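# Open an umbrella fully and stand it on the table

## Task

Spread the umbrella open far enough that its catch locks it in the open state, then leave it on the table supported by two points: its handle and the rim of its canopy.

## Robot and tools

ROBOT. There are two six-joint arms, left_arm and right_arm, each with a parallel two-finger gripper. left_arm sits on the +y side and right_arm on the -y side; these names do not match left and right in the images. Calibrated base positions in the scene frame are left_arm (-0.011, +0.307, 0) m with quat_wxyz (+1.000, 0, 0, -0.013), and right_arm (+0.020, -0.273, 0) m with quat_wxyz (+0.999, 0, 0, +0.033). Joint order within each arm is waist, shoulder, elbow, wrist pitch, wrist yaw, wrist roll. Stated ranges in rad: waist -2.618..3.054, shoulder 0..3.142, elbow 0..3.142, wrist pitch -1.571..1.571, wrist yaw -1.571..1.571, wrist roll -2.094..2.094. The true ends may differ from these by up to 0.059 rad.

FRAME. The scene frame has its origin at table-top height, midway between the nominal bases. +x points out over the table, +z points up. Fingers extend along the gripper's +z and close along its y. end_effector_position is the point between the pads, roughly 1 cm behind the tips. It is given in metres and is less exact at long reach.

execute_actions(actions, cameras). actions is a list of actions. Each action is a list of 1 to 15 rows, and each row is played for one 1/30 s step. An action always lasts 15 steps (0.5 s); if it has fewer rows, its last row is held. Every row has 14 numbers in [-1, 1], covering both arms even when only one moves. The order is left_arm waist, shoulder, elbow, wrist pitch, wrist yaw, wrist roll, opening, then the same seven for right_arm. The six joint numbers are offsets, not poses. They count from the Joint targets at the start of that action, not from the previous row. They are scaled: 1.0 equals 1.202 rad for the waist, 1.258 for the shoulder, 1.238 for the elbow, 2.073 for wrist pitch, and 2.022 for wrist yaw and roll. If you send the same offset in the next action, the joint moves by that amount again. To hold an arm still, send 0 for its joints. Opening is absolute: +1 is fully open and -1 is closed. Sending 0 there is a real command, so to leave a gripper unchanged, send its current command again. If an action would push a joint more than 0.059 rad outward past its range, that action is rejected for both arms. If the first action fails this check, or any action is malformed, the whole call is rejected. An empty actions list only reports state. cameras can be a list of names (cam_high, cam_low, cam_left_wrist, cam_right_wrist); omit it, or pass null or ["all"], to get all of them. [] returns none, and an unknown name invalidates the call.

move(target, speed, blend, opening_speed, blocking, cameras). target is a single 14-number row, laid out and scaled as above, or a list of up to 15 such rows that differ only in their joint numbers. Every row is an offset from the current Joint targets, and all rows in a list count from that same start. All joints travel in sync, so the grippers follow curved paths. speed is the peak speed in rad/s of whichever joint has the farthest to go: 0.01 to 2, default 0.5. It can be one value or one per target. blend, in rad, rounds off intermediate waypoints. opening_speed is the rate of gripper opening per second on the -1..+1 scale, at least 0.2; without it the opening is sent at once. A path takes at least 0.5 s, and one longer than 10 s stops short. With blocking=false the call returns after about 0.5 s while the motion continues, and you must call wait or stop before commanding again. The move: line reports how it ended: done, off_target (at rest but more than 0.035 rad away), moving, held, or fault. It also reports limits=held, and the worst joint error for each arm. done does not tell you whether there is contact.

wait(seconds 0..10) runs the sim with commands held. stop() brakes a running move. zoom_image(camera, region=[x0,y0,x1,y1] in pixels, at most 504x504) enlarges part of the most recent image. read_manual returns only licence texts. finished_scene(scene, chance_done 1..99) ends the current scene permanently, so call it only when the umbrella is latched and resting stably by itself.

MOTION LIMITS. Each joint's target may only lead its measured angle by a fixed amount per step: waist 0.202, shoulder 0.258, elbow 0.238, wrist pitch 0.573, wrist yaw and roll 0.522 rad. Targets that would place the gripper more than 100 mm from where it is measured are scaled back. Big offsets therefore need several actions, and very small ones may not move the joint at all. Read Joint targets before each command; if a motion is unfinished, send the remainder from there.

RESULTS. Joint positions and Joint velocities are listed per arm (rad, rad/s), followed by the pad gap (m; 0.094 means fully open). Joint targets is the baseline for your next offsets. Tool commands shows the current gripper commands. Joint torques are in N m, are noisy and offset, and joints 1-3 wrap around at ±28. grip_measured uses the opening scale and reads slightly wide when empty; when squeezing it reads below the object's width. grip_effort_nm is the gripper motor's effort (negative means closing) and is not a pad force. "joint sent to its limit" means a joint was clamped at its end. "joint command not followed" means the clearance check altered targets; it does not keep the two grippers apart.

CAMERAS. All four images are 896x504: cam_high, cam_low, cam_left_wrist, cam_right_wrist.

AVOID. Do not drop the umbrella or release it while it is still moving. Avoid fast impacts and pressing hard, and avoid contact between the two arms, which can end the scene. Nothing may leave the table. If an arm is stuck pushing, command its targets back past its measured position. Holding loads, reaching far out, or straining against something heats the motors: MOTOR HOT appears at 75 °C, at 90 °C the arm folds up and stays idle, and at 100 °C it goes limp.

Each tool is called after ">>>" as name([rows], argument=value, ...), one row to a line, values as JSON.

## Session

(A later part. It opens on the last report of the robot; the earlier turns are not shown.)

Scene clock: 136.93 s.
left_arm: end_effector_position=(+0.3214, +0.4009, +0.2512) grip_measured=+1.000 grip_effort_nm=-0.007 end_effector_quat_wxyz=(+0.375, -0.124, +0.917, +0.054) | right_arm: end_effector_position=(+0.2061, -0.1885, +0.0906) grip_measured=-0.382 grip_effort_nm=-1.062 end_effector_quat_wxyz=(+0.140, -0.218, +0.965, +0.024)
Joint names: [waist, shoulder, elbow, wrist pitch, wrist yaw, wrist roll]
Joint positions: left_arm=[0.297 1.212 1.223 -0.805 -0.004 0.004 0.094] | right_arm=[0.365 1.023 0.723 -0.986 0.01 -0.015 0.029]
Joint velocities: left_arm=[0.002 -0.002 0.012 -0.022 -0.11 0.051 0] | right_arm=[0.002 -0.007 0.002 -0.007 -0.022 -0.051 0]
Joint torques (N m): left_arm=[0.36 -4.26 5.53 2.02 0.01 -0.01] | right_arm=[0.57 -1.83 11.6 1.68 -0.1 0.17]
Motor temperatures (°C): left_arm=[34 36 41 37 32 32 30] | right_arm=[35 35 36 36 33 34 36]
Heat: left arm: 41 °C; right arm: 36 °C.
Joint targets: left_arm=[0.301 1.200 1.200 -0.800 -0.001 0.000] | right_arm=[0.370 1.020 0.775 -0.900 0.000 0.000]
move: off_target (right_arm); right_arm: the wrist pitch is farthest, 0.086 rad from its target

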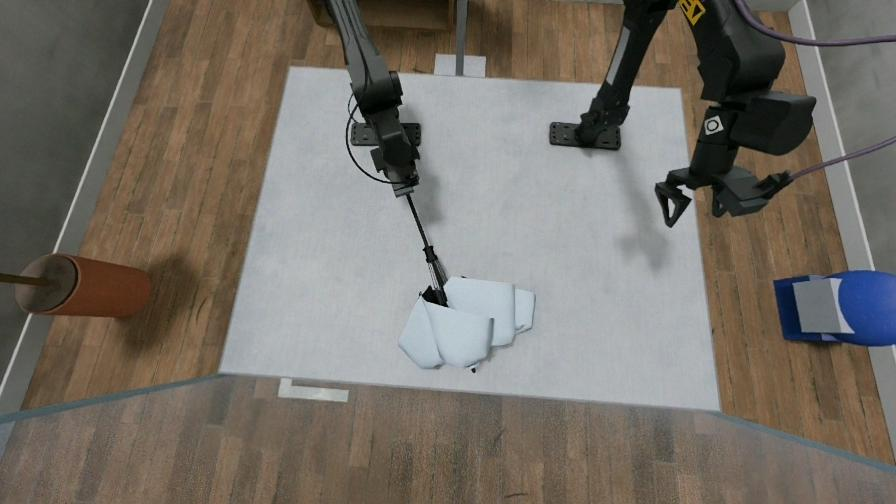

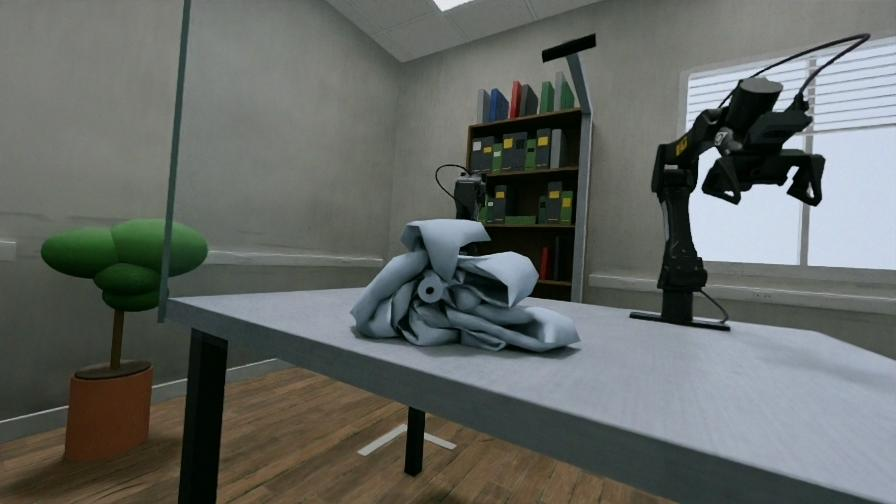

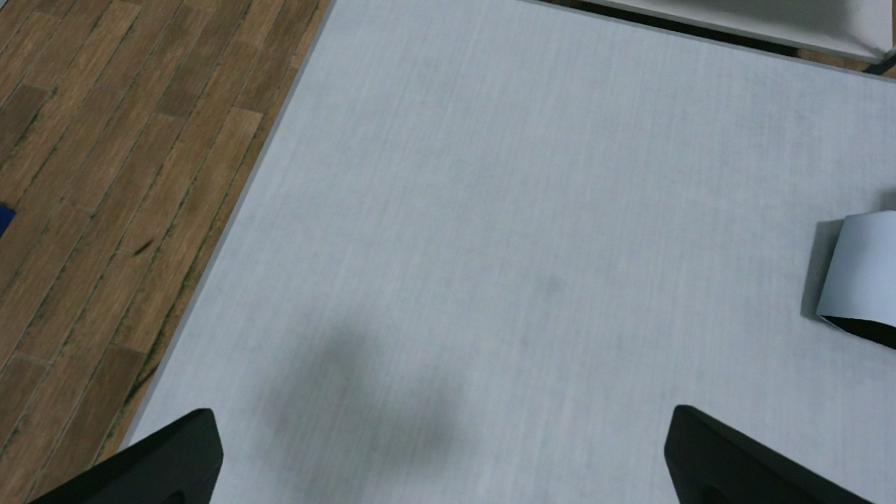

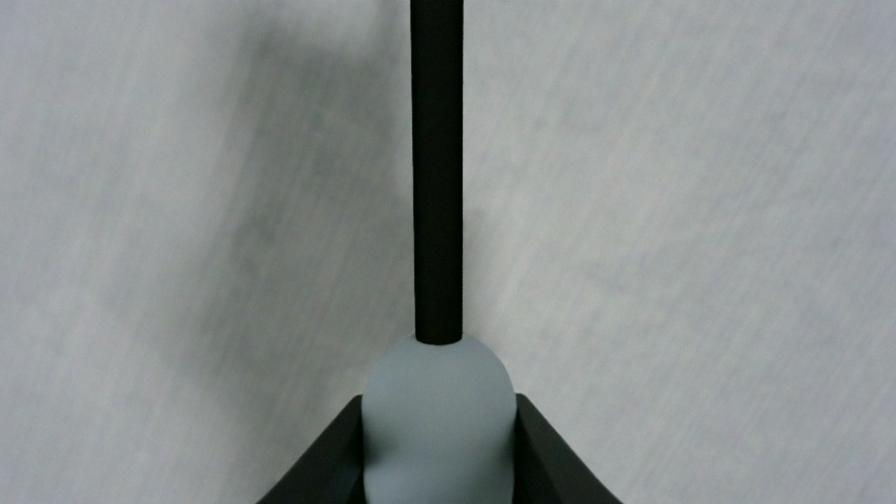

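>>> move(target=[-0.5, 0, -0.1616, 0.4824, -0.1978, -0.3956, 1.0, 0, 0, 0, 0, 0, 0, -0.6], speed=1.0, cameras=[])

>>> move([
  [-0.6938, 0.0795, -0.1616, 0.2653, -0.1978, -0.3843, 1.0, 0, 0, 0, 0, 0, 0, -0.6],
  [-0.6938, 0.6502, -0.1187, 0.3362, -0.1993, -0.3843, 1.0, 0, 0, 0, 0, 0, 0, -0.6],
], speed=[1.0, 0.5])

Scene clock: 153.40 s.
left_arm: end_effector_position=(+0.4037, +0.2416, +0.3806) grip_measured=+1.000 grip_effort_nm=-0.012 end_effector_quat_wxyz=(+0.663, -0.298, +0.638, -0.254) | right_arm: end_effector_position=(+0.2065, -0.1883, +0.0907) grip_measured=-0.382 grip_effort_nm=-1.062 end_effector_quat_wxyz=(+0.141, -0.217, +0.966, +0.025)
Joint names: [waist, shoulder, elbow, wrist pitch, wrist yaw, wrist roll]
Joint positions: left_arm=[-0.295 1.212 1.021 0.2 -0.394 -0.799 0.094] | right_arm=[0.365 1.023 0.723 -0.984 0.01 -0.013 0.029]
Joint velocities: left_arm=[-0.027 0.012 0.007 -0.081 -0.051 0.051 0] | right_arm=[0.007 0.017 0.012 -0.051 0.007 -0.037 0]
Joint torques (N m): left_arm=[-0.35 -4.68 6.16 2.39 -0.09 0.05] | right_arm=[0.59 -1.83 11.59 1.65 -0.1 0.14]
Motor temperatures (°C): left_arm=[34 36 41 38 32 32 30] | right_arm=[35 35 37 38 33 34 36]
Heat: left arm: 41 °C; right arm: 38 °C.
Joint targets: left_arm=[-0.300 1.200 1.000 0.200 -0.401 -0.800] | right_arm=[0.370 1.020 0.775 -0.900 0.000 0.000]
move: off_target (right_arm); right_arm: the wrist pitch is farthest, 0.084 rad from its target
No camera images: "cameras" was empty.

Scene clock: 156.57 s.
left_arm: end_effector_position=(+0.2949, -0.0710, +0.1044) grip_measured=+1.000 grip_effort_nm=-0.027 end_effector_quat_wxyz=(+0.415, -0.383, +0.668, -0.485) | right_arm: end_effector_position=(+0.2065, -0.1883, +0.0907) grip_measured=-0.382 grip_effort_nm=-1.062 end_effector_quat_wxyz=(+0.141, -0.217, +0.966, +0.025)
Joint names: [waist, shoulder, elbow, wrist pitch, wrist yaw, wrist roll]
Joint positions: left_arm=[-1.132 2.002 0.83 0.903 -0.797 -1.579 0.094] | right_arm=[0.365 1.023 0.723 -0.984 0.01 -0.013 0.029]
Joint velocities: left_arm=[-0.012 0.012 -0.012 0.022 -0.007 -0.022 0] | right_arm=[-0.002 0.002 0.002 -0.051 0.037 0.022 0]
Joint torques (N m): left_arm=[-0.16 -6.94 7.15 2.15 -0.21 0.06] | right_arm=[0.54 -1.83 11.58 1.65 -0.09 0.13]
Motor temperatures (°C): left_arm=[34 36 41 39 32 32 30] | right_arm=[35 35 37 38 33 34 36]
Heat: left arm: 41 °C; right arm: 38 °C.
Joint targets: left_arm=[-1.134 2.018 0.853 0.897 -0.804 -1.577] | right_arm=[0.370 1.020 0.775 -0.901 0.000 0.000]
move: off_target (right_arm); right_arm: the wrist pitch is farthest, 0.084 rad from its target

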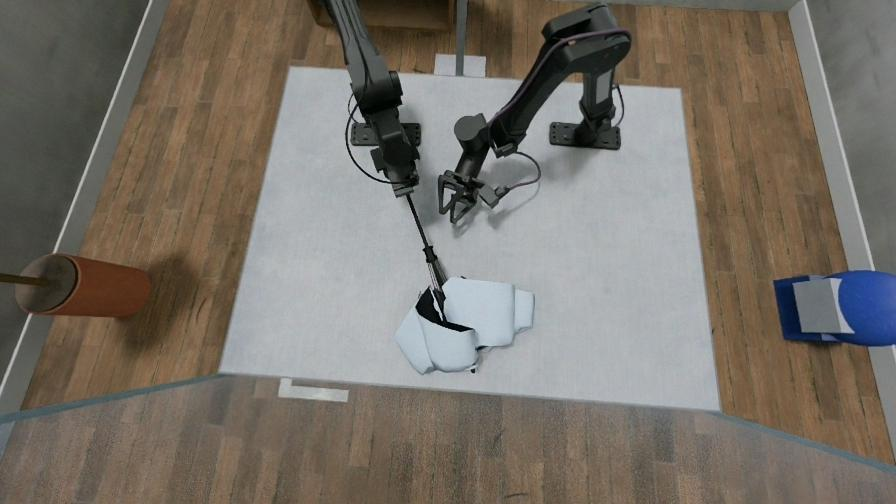

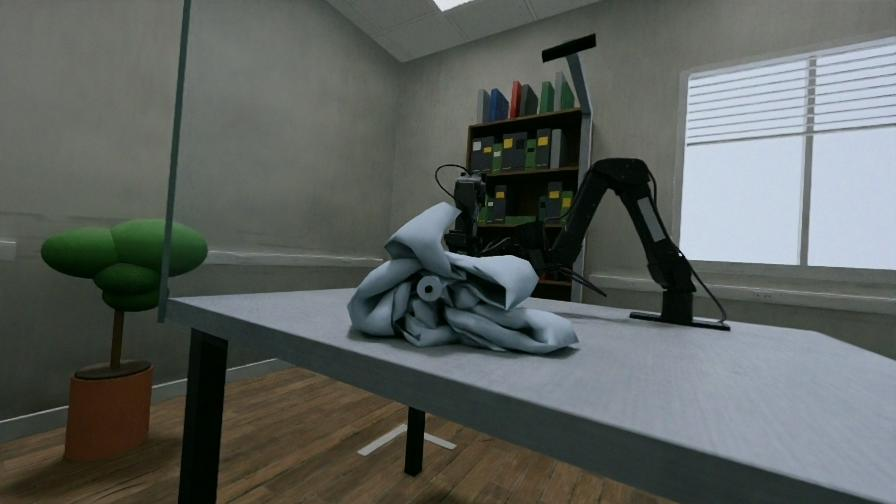

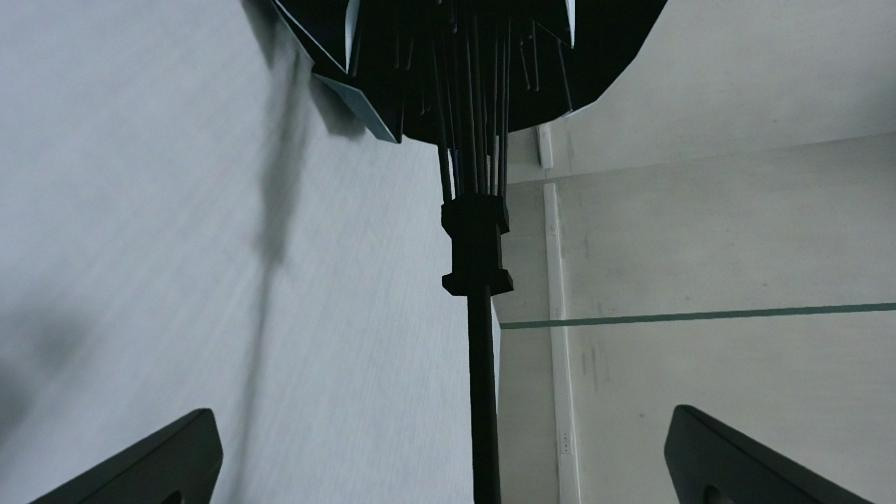

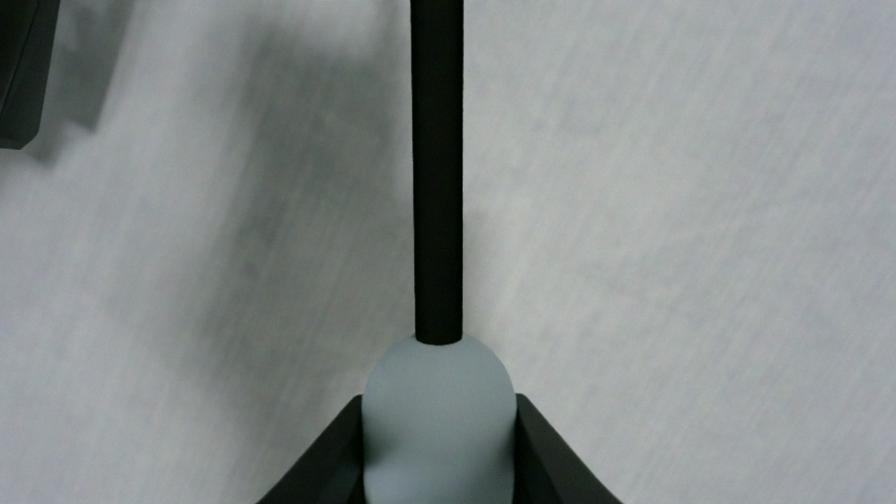

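>>> execute_actions(actions=[])

Scene clock: 181.13 s.
left_arm: end_effector_position=(+0.2950, -0.0711, +0.1046) grip_measured=+1.000 grip_effort_nm=-0.032 end_effector_quat_wxyz=(+0.415, -0.384, +0.667, -0.485) | right_arm: end_effector_position=(+0.2066, -0.1883, +0.0907) grip_measured=-0.382 grip_effort_nm=-1.067 end_effector_quat_wxyz=(+0.141, -0.217, +0.966, +0.025)
Joint names: [waist, shoulder, elbow, wrist pitch, wrist yaw, wrist roll]
Joint positions: left_arm=[-1.132 2.002 0.83 0.904 -0.797 -1.579 0.094] | right_arm=[0.365 1.023 0.723 -0.983 0.01 -0.013 0.029]
Joint velocities: left_arm=[0.012 -0.007 0.022 -0.007 -0.095 0.051 0] | right_arm=[0.017 -0.012 0.017 -0.081 0.022 -0.022 -0.001]
Joint torques (N m): left_arm=[-0.17 -6.95 7.13 2.13 -0.21 0.06] | right_arm=[0.58 -1.78 11.58 1.64 -0.1 0.14]
Motor temperatures (°C): left_arm=[34 36 42 40 32 32 30] | right_arm=[35 35 37 39 33 34 36]
Heat: left arm: 42 °C; right arm: 39 °C.
Joint targets: left_arm=[-1.134 2.018 0.853 0.897 -0.804 -1.577] | right_arm=[0.370 1.020 0.775 -0.900 0.000 0.000]
Tool commands: left_gripper/opening=+1.0 right_gripper/opening=-0.6

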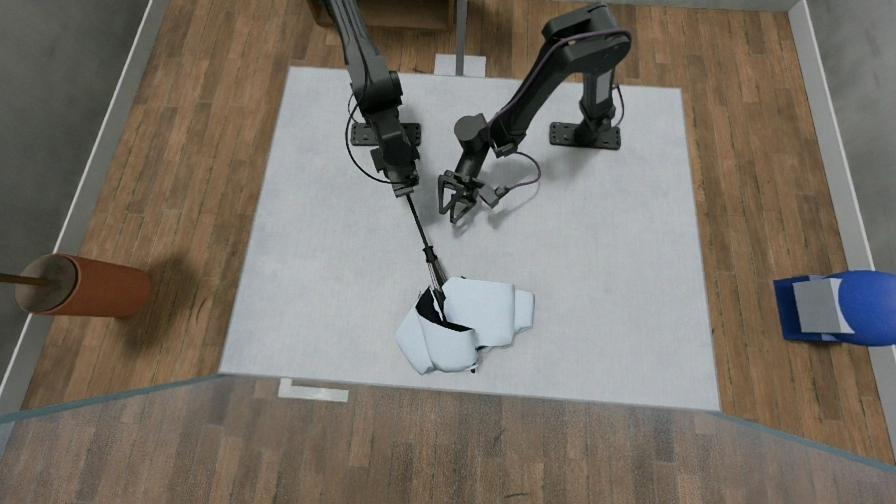

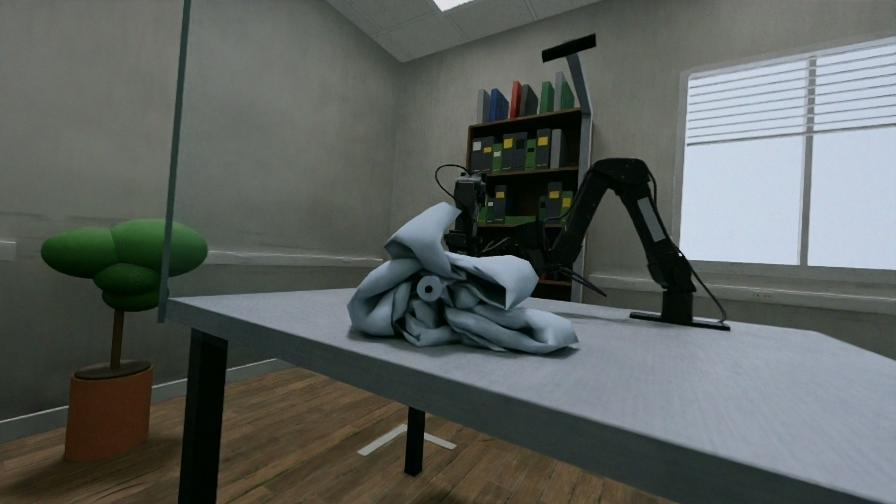

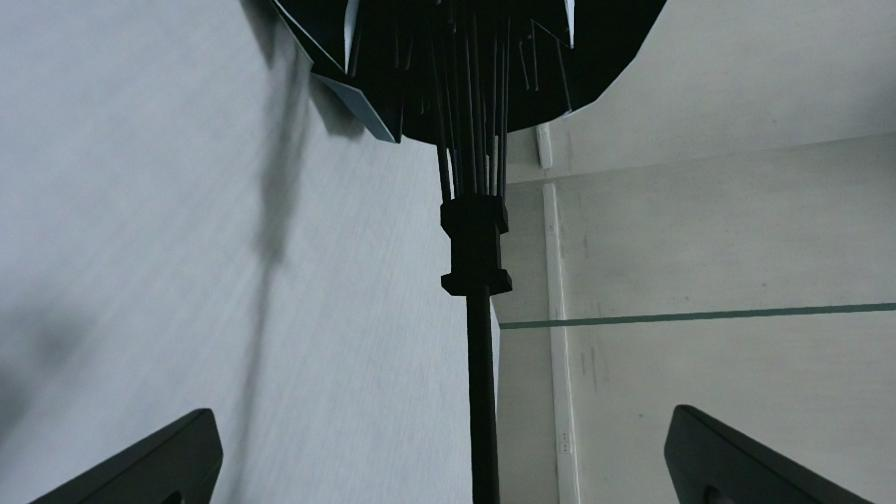

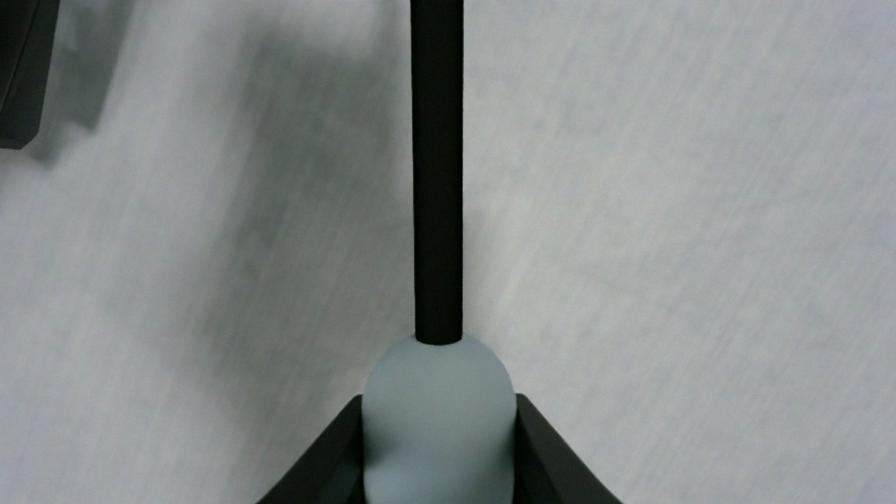

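>>> move(target=[0.0674, 0.0795, 0.1252, -0.0174, 0.0393, 0.0134, 1, 0, 0, 0, 0, 0, 0, -0.6], speed=0.4, cameras=["cam_left_wrist", "cam_high"])

Scene clock: 190.27 s.
left_arm: end_effector_position=(+0.3365, -0.0907, +0.1123) grip_measured=+1.000 grip_effort_nm=-0.022 end_effector_quat_wxyz=(+0.413, -0.391, +0.654, -0.500) | right_arm: end_effector_position=(+0.2066, -0.1883, +0.0907) grip_measured=-0.382 grip_effort_nm=-1.062 end_effector_quat_wxyz=(+0.141, -0.217, +0.966, +0.025)
Joint names: [waist, shoulder, elbow, wrist pitch, wrist yaw, wrist roll]
Joint positions: left_arm=[-1.055 2.092 0.988 0.889 -0.727 -1.563 0.094] | right_arm=[0.365 1.023 0.723 -0.983 0.01 -0.013 0.029]
Joint velocities: left_arm=[-0.007 -0.012 -0.012 -0.051 -0.037 -0.051 0] | right_arm=[-0.022 -0.012 -0.017 0.051 0.007 0.022 0]
Joint torques (N m): left_arm=[0.2 -7.23 7.3 1.96 -0.08 0.21] | right_arm=[0.53 -1.77 11.59 1.66 -0.09 0.14]
Motor temperatures (°C): left_arm=[34 36 42 40 32 32 30] | right_arm=[35 35 37 39 33 34 36]
Heat: left arm: 42 °C; right arm: 39 °C.
Joint targets: left_arm=[-1.053 2.117 1.008 0.860 -0.724 -1.550] | right_arm=[0.370 1.020 0.775 -0.900 0.000 0.000]
move: off_target (right_arm); right_arm: the wrist pitch is farthest, 0.083 rad from its target
Images, in order (width x height): cam_high 896x504, cam_left_wrist 896x504.

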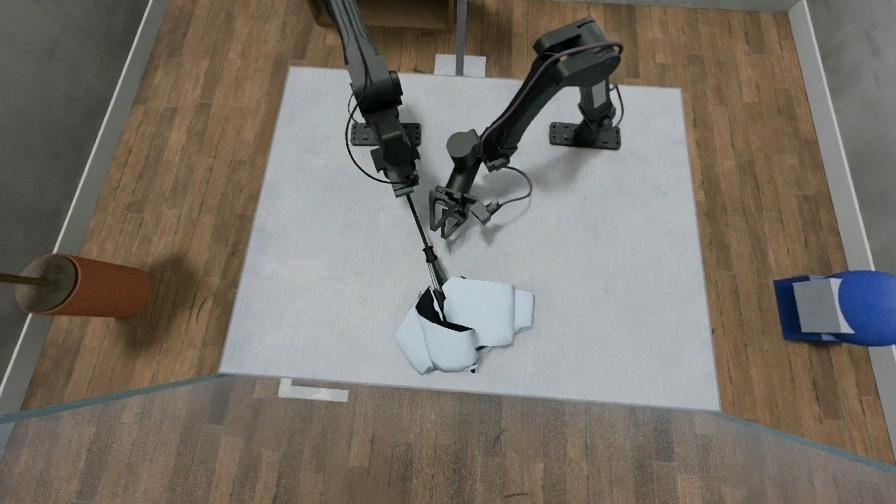

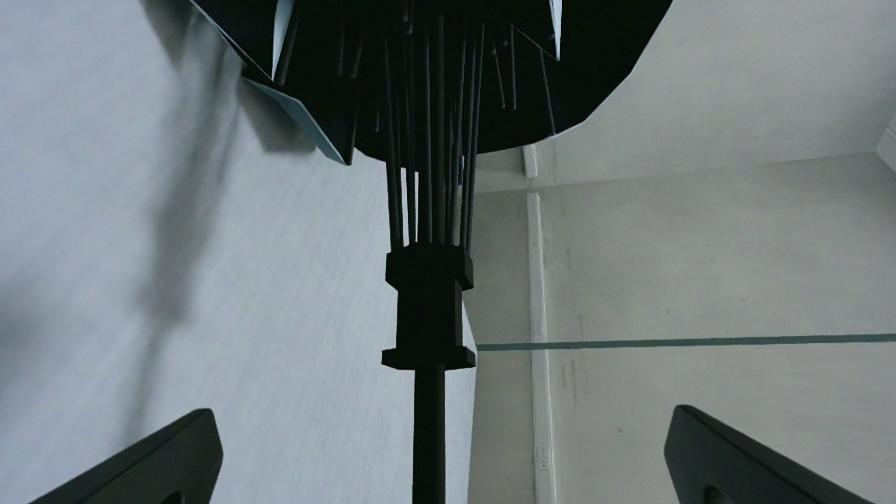

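>>> move(target=[0.0674, 0.0962, 0.1414, -0.0314, 0.0391, 0.0138, 1, 0, 0, 0, 0, 0, 0, -0.6], speed=0.3, cameras=["cam_left_wrist", "cam_low"])

Scene clock: 199.00 s.
left_arm: end_effector_position=(+0.3815, -0.1054, +0.0998) grip_measured=+1.000 grip_effort_nm=-0.017 end_effector_quat_wxyz=(+0.414, -0.387, +0.663, -0.489) | right_arm: end_effector_position=(+0.2066, -0.1883, +0.0907) grip_measured=-0.382 grip_effort_nm=-1.067 end_effector_quat_wxyz=(+0.141, -0.217, +0.966, +0.025)
Joint names: [waist, shoulder, elbow, wrist pitch, wrist yaw, wrist roll]
Joint positions: left_arm=[-0.976 2.211 1.161 0.823 -0.648 -1.535 0.094] | right_arm=[0.365 1.023 0.723 -0.983 0.01 -0.013 0.029]
Joint velocities: left_arm=[0.002 -0.007 0.017 -0.022 0.037 -0.022 0] | right_arm=[0.012 0.007 -0.017 -0.066 0.022 0.037 0]
Joint torques (N m): left_arm=[0.38 -8.13 7.73 1.99 -0.09 0.18] | right_arm=[0.53 -1.81 11.6 1.66 -0.1 0.14]
Motor temperatures (°C): left_arm=[34 37 42 41 32 32 30] | right_arm=[35 35 37 40 33 34 36]
Heat: left arm: 42 °C; right arm: 40 °C.
Joint targets: left_arm=[-0.972 2.238 1.183 0.795 -0.645 -1.522] | right_arm=[0.370 1.020 0.775 -0.900 0.000 0.000]
move: off_target (right_arm); right_arm: the wrist pitch is farthest, 0.083 rad from its target
Images, in order (width x height): cam_low 896x504, cam_left_wrist 896x504.

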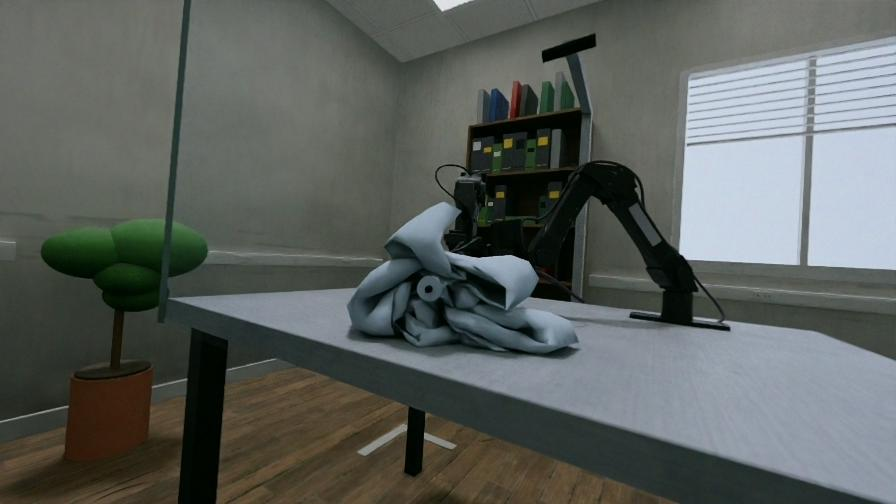

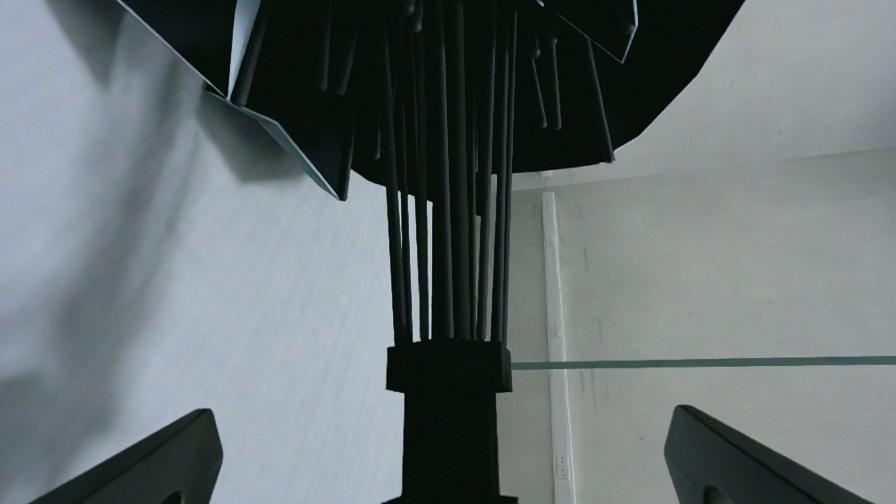

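>>> move(target=[0, 0, 0, 0, 0, 0, -0.7, 0, 0, 0, 0, 0, 0, -0.6], opening_speed=0.8, cameras=["cam_left_wrist", "cam_low", "cam_right_wrist"])

Scene clock: 203.70 s.
left_arm: end_effector_position=(+0.3814, -0.1056, +0.0995) grip_measured=-0.507 grip_effort_nm=-1.028 end_effector_quat_wxyz=(+0.413, -0.386, +0.664, -0.489) | right_arm: end_effector_position=(+0.2065, -0.1881, +0.0907) grip_measured=-0.382 grip_effort_nm=-1.067 end_effector_quat_wxyz=(+0.141, -0.217, +0.966, +0.025)
Joint names: [waist, shoulder, elbow, wrist pitch, wrist yaw, wrist roll]
Joint positions: left_arm=[-0.976 2.211 1.161 0.822 -0.646 -1.535 0.023] | right_arm=[0.365 1.023 0.723 -0.983 0.009 -0.012 0.029]
Joint velocities: left_arm=[-0.007 0.007 0.002 -0.022 0.007 0.037 0] | right_arm=[0.007 -0.007 -0.007 -0.007 -0.007 -0.007 -0.001]
Joint torques (N m): left_arm=[0.38 -8.14 7.76 2.01 -0.1 0.18] | right_arm=[0.55 -1.8 11.56 1.66 -0.1 0.13]
Motor temperatures (°C): left_arm=[34 37 42 42 32 32 30] | right_arm=[35 35 37 40 33 34 36]
Heat: left arm: 42 °C; right arm: 40 °C.
Joint targets: left_arm=[-0.972 2.238 1.183 0.795 -0.645 -1.522] | right_arm=[0.370 1.020 0.775 -0.900 0.000 0.000]
move: off_target (right_arm); right_arm: the wrist pitch is farthest, 0.083 rad from its target
Images, in order (width x height): cam_low 896x504, cam_left_wrist 896x504, cam_right_wrist 896x504.

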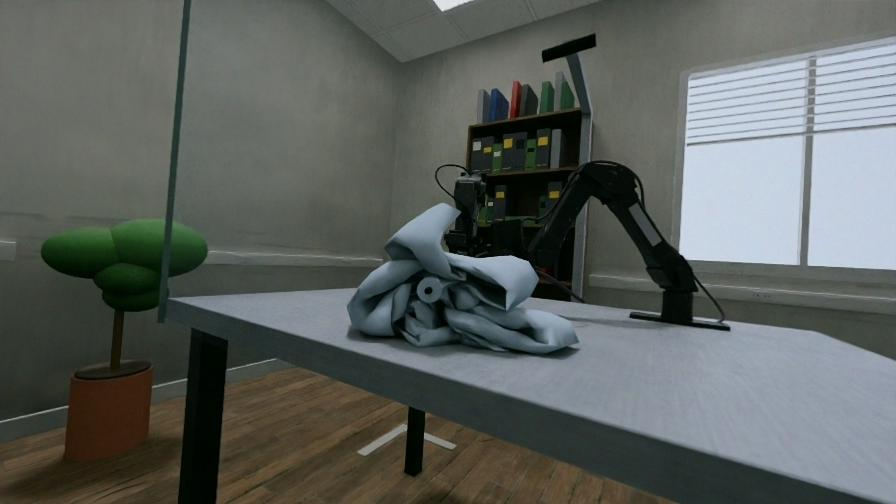

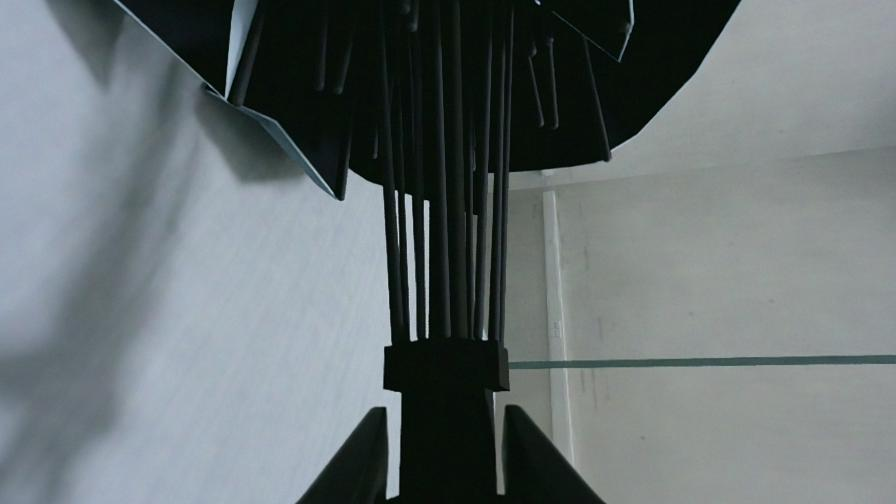

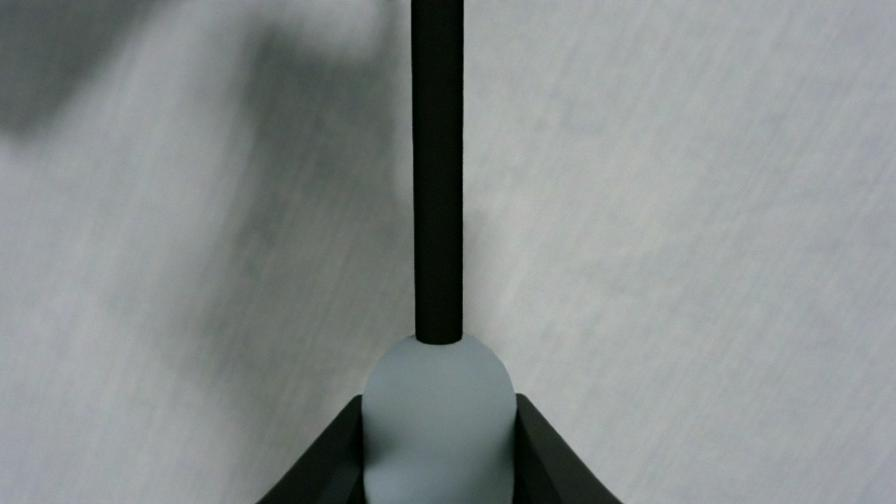

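>>> move(target=[-0.0126, -0.0461, -0.0121, 0.0675, -0.0170, 0.0719, -0.7, -0.0033, -0.1081, -0.0743, -0.0072, 0, 0, -0.6], speed=0.2)

Scene clock: 261.63 s.
left_arm: end_effector_position=(+0.3823, -0.1077, +0.1247) grip_measured=-0.510 grip_effort_nm=-1.038 end_effector_quat_wxyz=(+0.453, -0.355, +0.647, -0.501) | right_arm: end_effector_position=(+0.2031, -0.1895, +0.1020) grip_measured=-0.382 grip_effort_nm=-1.062 end_effector_quat_wxyz=(+0.184, -0.212, +0.959, +0.036)
Joint names: [waist, shoulder, elbow, wrist pitch, wrist yaw, wrist roll]
Joint positions: left_arm=[-0.983 2.208 1.161 0.934 -0.671 -1.408 0.023] | right_arm=[0.365 0.908 0.693 -0.979 0.008 -0.005 0.029]
Joint velocities: left_arm=[-0.002 0.002 0.002 -0.051 0.007 0.007 0] | right_arm=[0.002 0.007 -0.002 0.051 -0.095 -0.037 0]
Joint torques (N m): left_arm=[-0.35 -12.22 6.49 2.28 -0.14 0.37] | right_arm=[0.17 -2.82 6.24 1.62 -0.09 0.05]
Motor temperatures (°C): left_arm=[34 39 41 44 32 32 32] | right_arm=[35 34 38 41 33 34 37]
Heat: left arm: 44 °C; right arm: 41 °C.
Joint targets: left_arm=[-0.987 2.181 1.168 0.935 -0.679 -1.377] | right_arm=[0.366 0.884 0.683 -0.915 0.000 0.000]
move: off_target (right_arm); right_arm: the wrist pitch is farthest, 0.064 rad from its target

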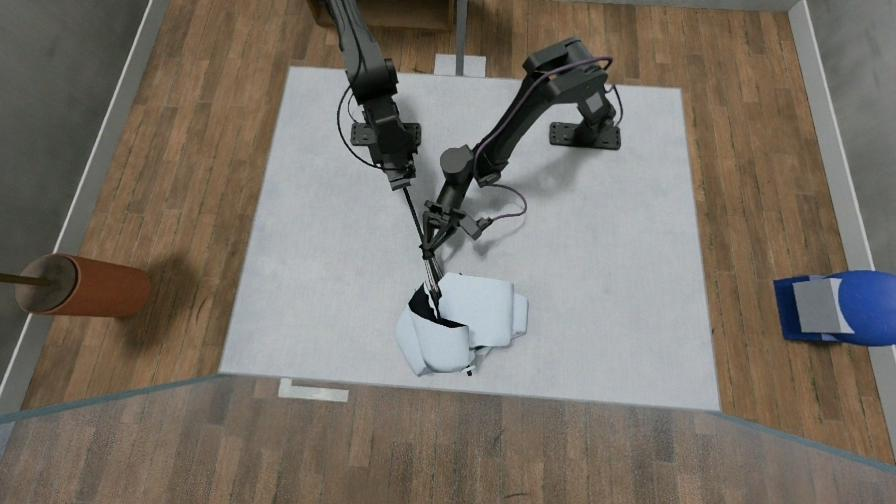

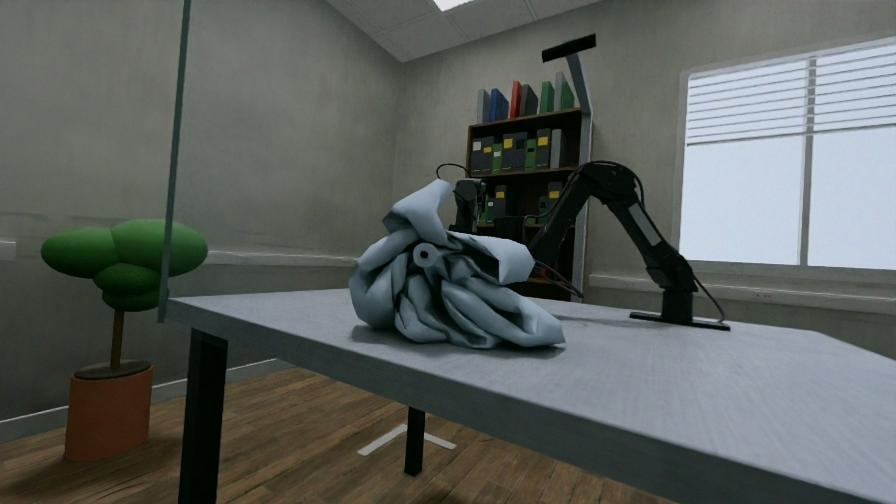

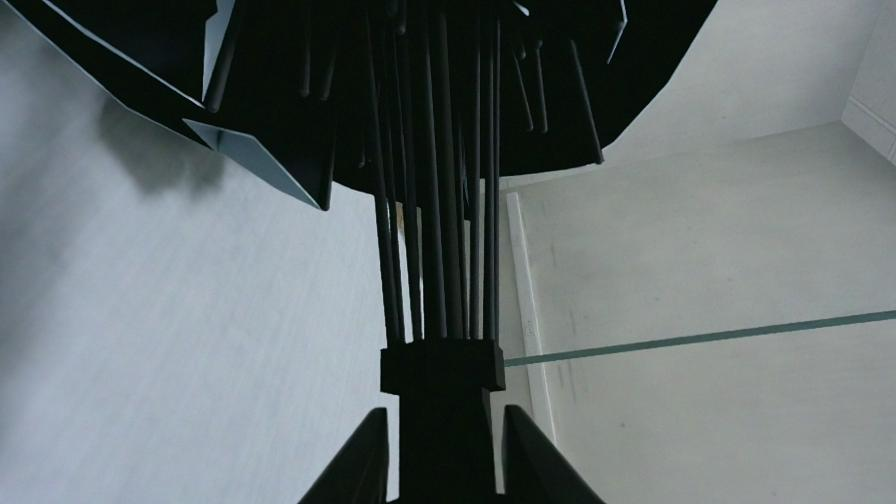

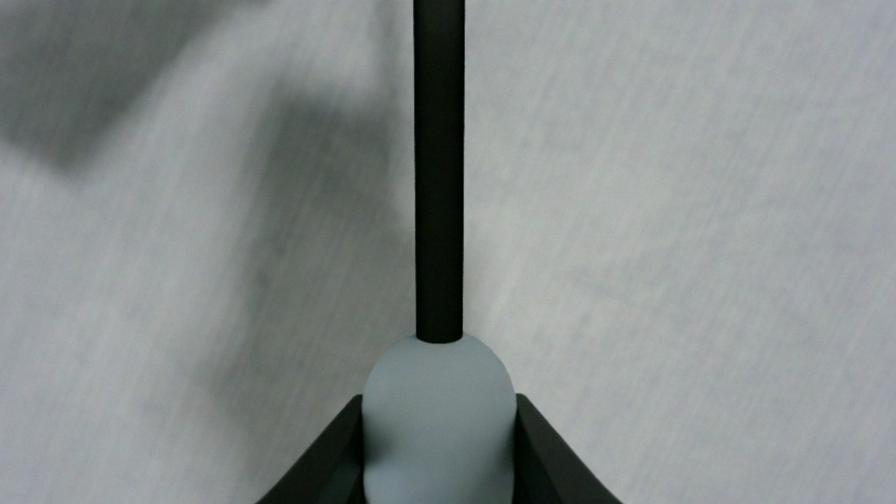

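>>> move([
  [-0.0108, -0.0286, 0, 0.0400, -0.0100, 0.0579, -0.7, 0, -0.1025, -0.0533, 0.0289, 0, 0, -0.6],
  [-0.0228, -0.0445, 0.0016, 0.0844, -0.0152, 0.1222, -0.7, 0, -0.2003, -0.1018, 0.0531, 0, 0, -0.6],
], speed=0.2, blend=0.05)

Scene clock: 267.33 s.
left_arm: end_effector_position=(+0.3728, -0.1111, +0.1819) grip_measured=-0.510 grip_effort_nm=-1.038 end_effector_quat_wxyz=(+0.528, -0.287, +0.620, -0.504) | right_arm: end_effector_position=(+0.2040, -0.1891, +0.1160) grip_measured=-0.382 grip_effort_nm=-1.072 end_effector_quat_wxyz=(+0.297, -0.205, +0.931, +0.060)
Joint names: [waist, shoulder, elbow, wrist pitch, wrist yaw, wrist roll]
Joint positions: left_arm=[-1.008 2.161 1.161 1.087 -0.705 -1.139 0.023] | right_arm=[0.365 0.65 0.572 -0.878 0.008 -0.004 0.029]
Joint velocities: left_arm=[-0.002 0.002 -0.027 0.022 -0.066 0.022 0.001] | right_arm=[-0.007 -0.017 -0.002 -0.007 0.11 0.007 -0.001]
Joint torques (N m): left_arm=[-0.47 -12.7 6.8 2.45 -0.05 0.11] | right_arm=[0.17 -0.98 6.12 2.06 -0.08 0.07]
Motor temperatures (°C): left_arm=[34 39 41 45 32 32 32] | right_arm=[35 35 38 41 33 34 37]
Heat: left arm: 45 °C; right arm: 41 °C.
Joint targets: left_arm=[-1.014 2.125 1.170 1.110 -0.710 -1.130] | right_arm=[0.366 0.632 0.557 -0.805 0.000 0.000]
move: off_target (left_arm, right_arm); left_arm: the shoulder is farthest, 0.036 rad from its target; right_arm: the wrist pitch is farthest, 0.073 rad from its target

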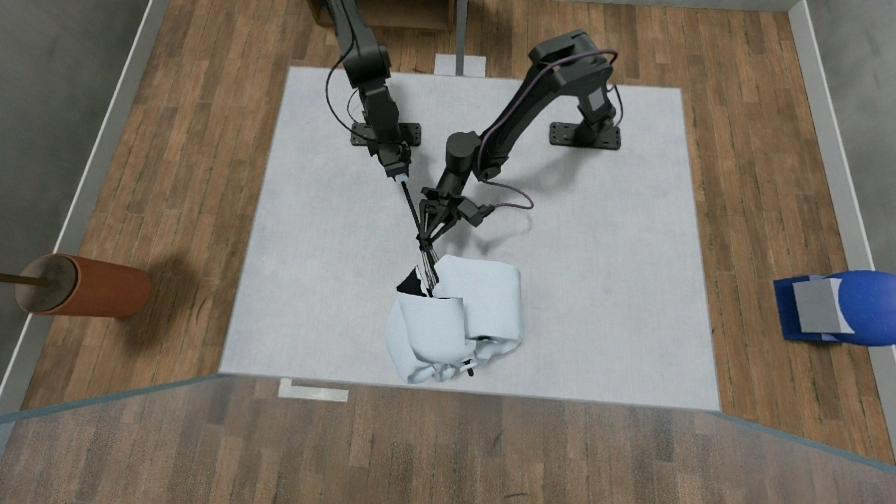

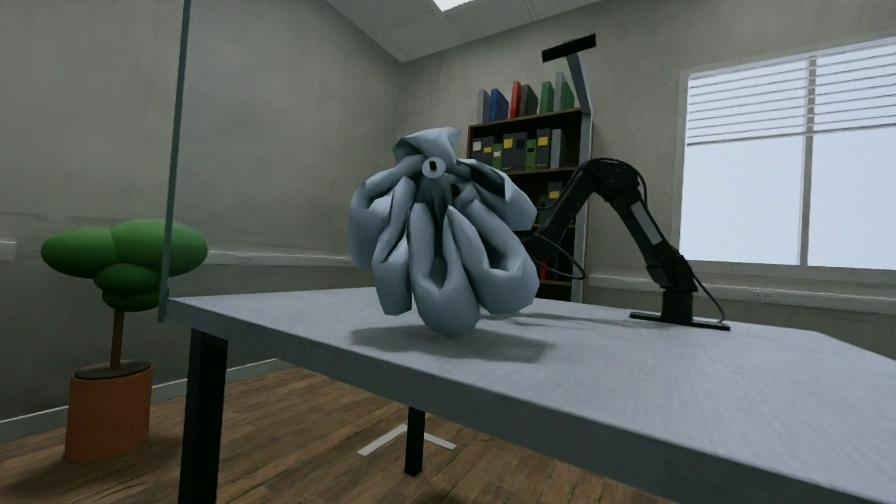

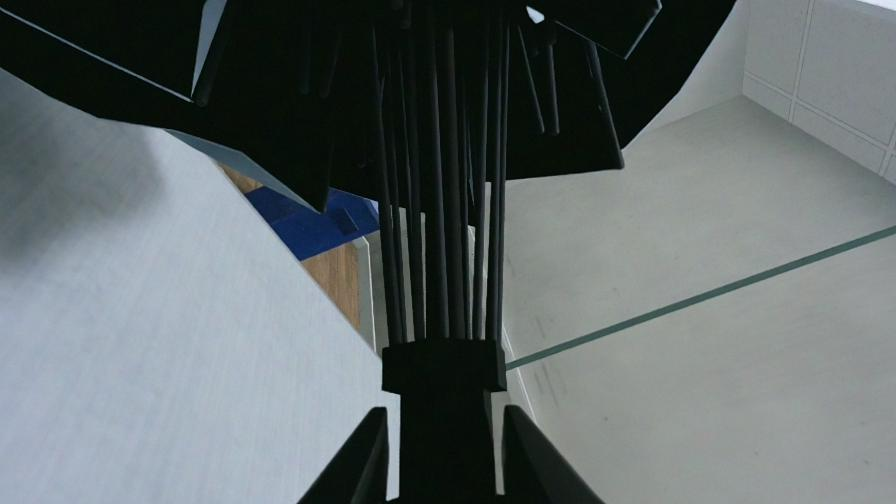

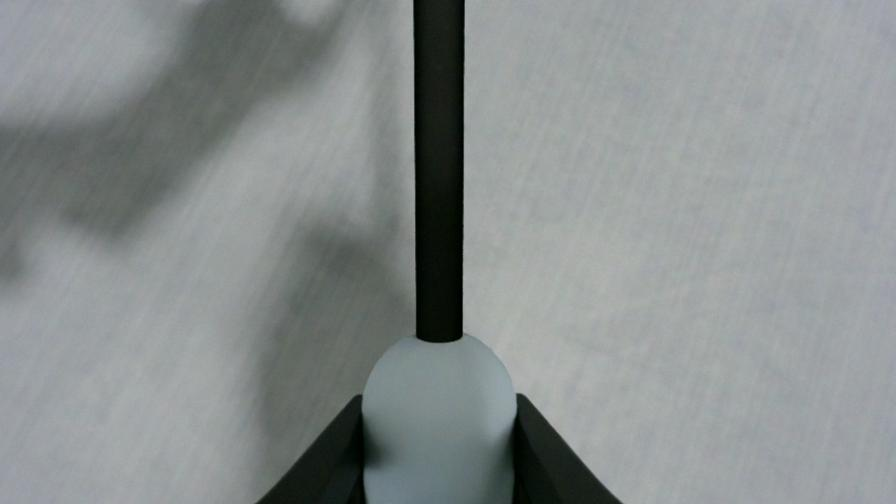

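>>> move(target=[0.0907, -0.0056, 0.0420, -0.0531, 0.0544, -0.0094, -0.7, 0, 0, 0, 0, 0, 0, -0.6], speed=0.12)

Scene clock: 288.43 s.
left_arm: end_effector_position=(+0.4013, -0.1039, +0.1896) grip_measured=-0.510 grip_effort_nm=-1.038 end_effector_quat_wxyz=(+0.516, -0.276, +0.630, -0.511) | right_arm: end_effector_position=(+0.2124, -0.1867, +0.1225) grip_measured=-0.382 grip_effort_nm=-1.072 end_effector_quat_wxyz=(+0.317, -0.196, +0.926, +0.063)
Joint names: [waist, shoulder, elbow, wrist pitch, wrist yaw, wrist roll]
Joint positions: left_arm=[-0.93 2.147 1.195 1.018 -0.587 -1.158 0.023] | right_arm=[0.365 0.65 0.572 -0.834 0.016 0.008 0.029]
Joint velocities: left_arm=[-0.007 -0.002 -0.007 -0.022 0.037 -0.066 0.001] | right_arm=[-0.007 -0.002 0.002 -0.051 -0.022 0.022 0]
Joint torques (N m): left_arm=[2.13 -12.23 8.51 2.11 -0.14 0.16] | right_arm=[0.14 -1.07 6.15 1.69 -0.17 -0.07]
Motor temperatures (°C): left_arm=[34 41 41 47 32 32 33] | right_arm=[35 34 37 43 33 34 37]
Heat: left arm: 47 °C; right arm: 43 °C.
Joint targets: left_arm=[-0.905 2.118 1.222 1.000 -0.600 -1.149] | right_arm=[0.366 0.632 0.557 -0.805 0.000 0.000]
move: done

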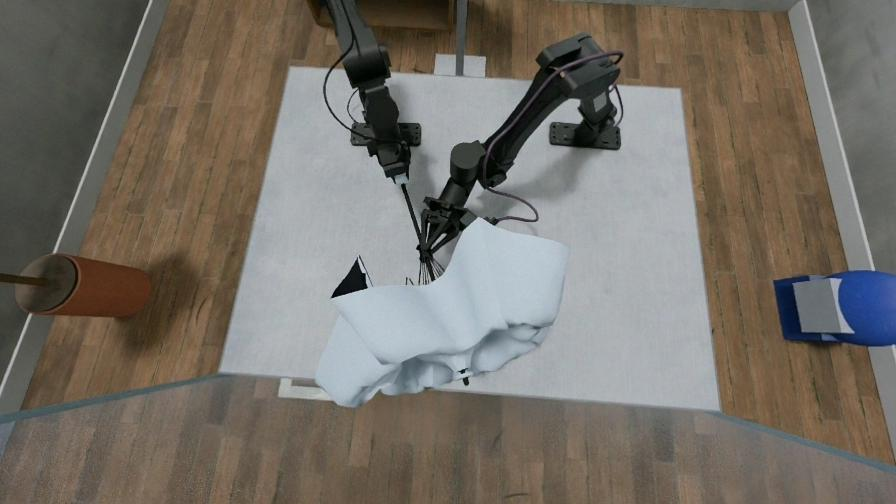

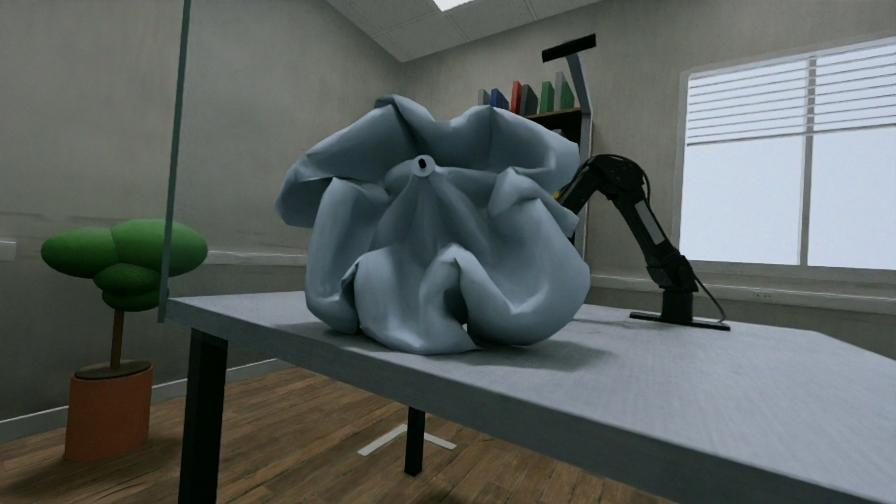

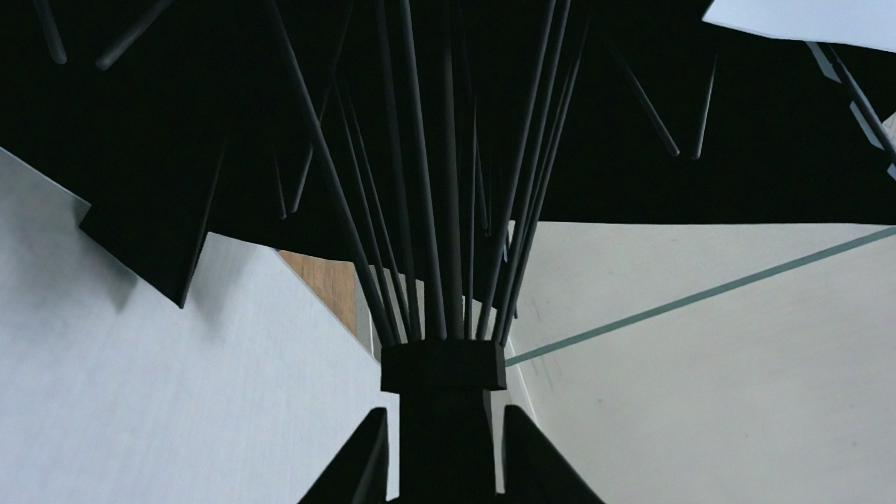

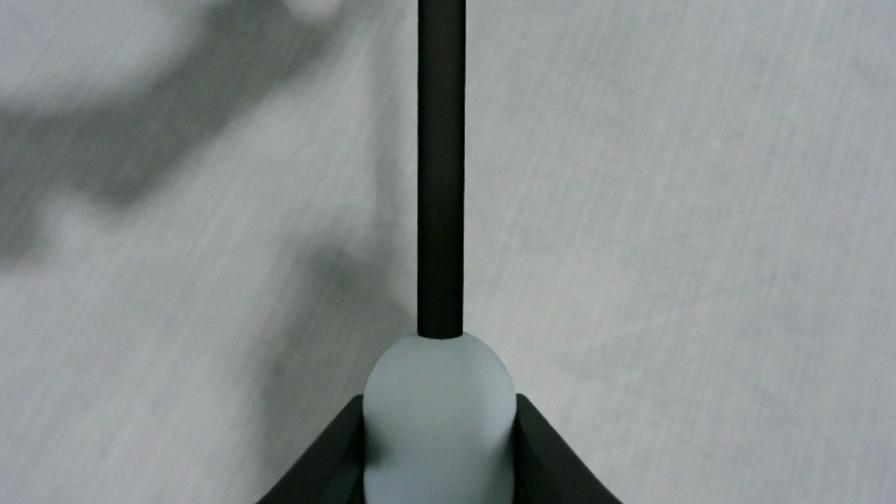

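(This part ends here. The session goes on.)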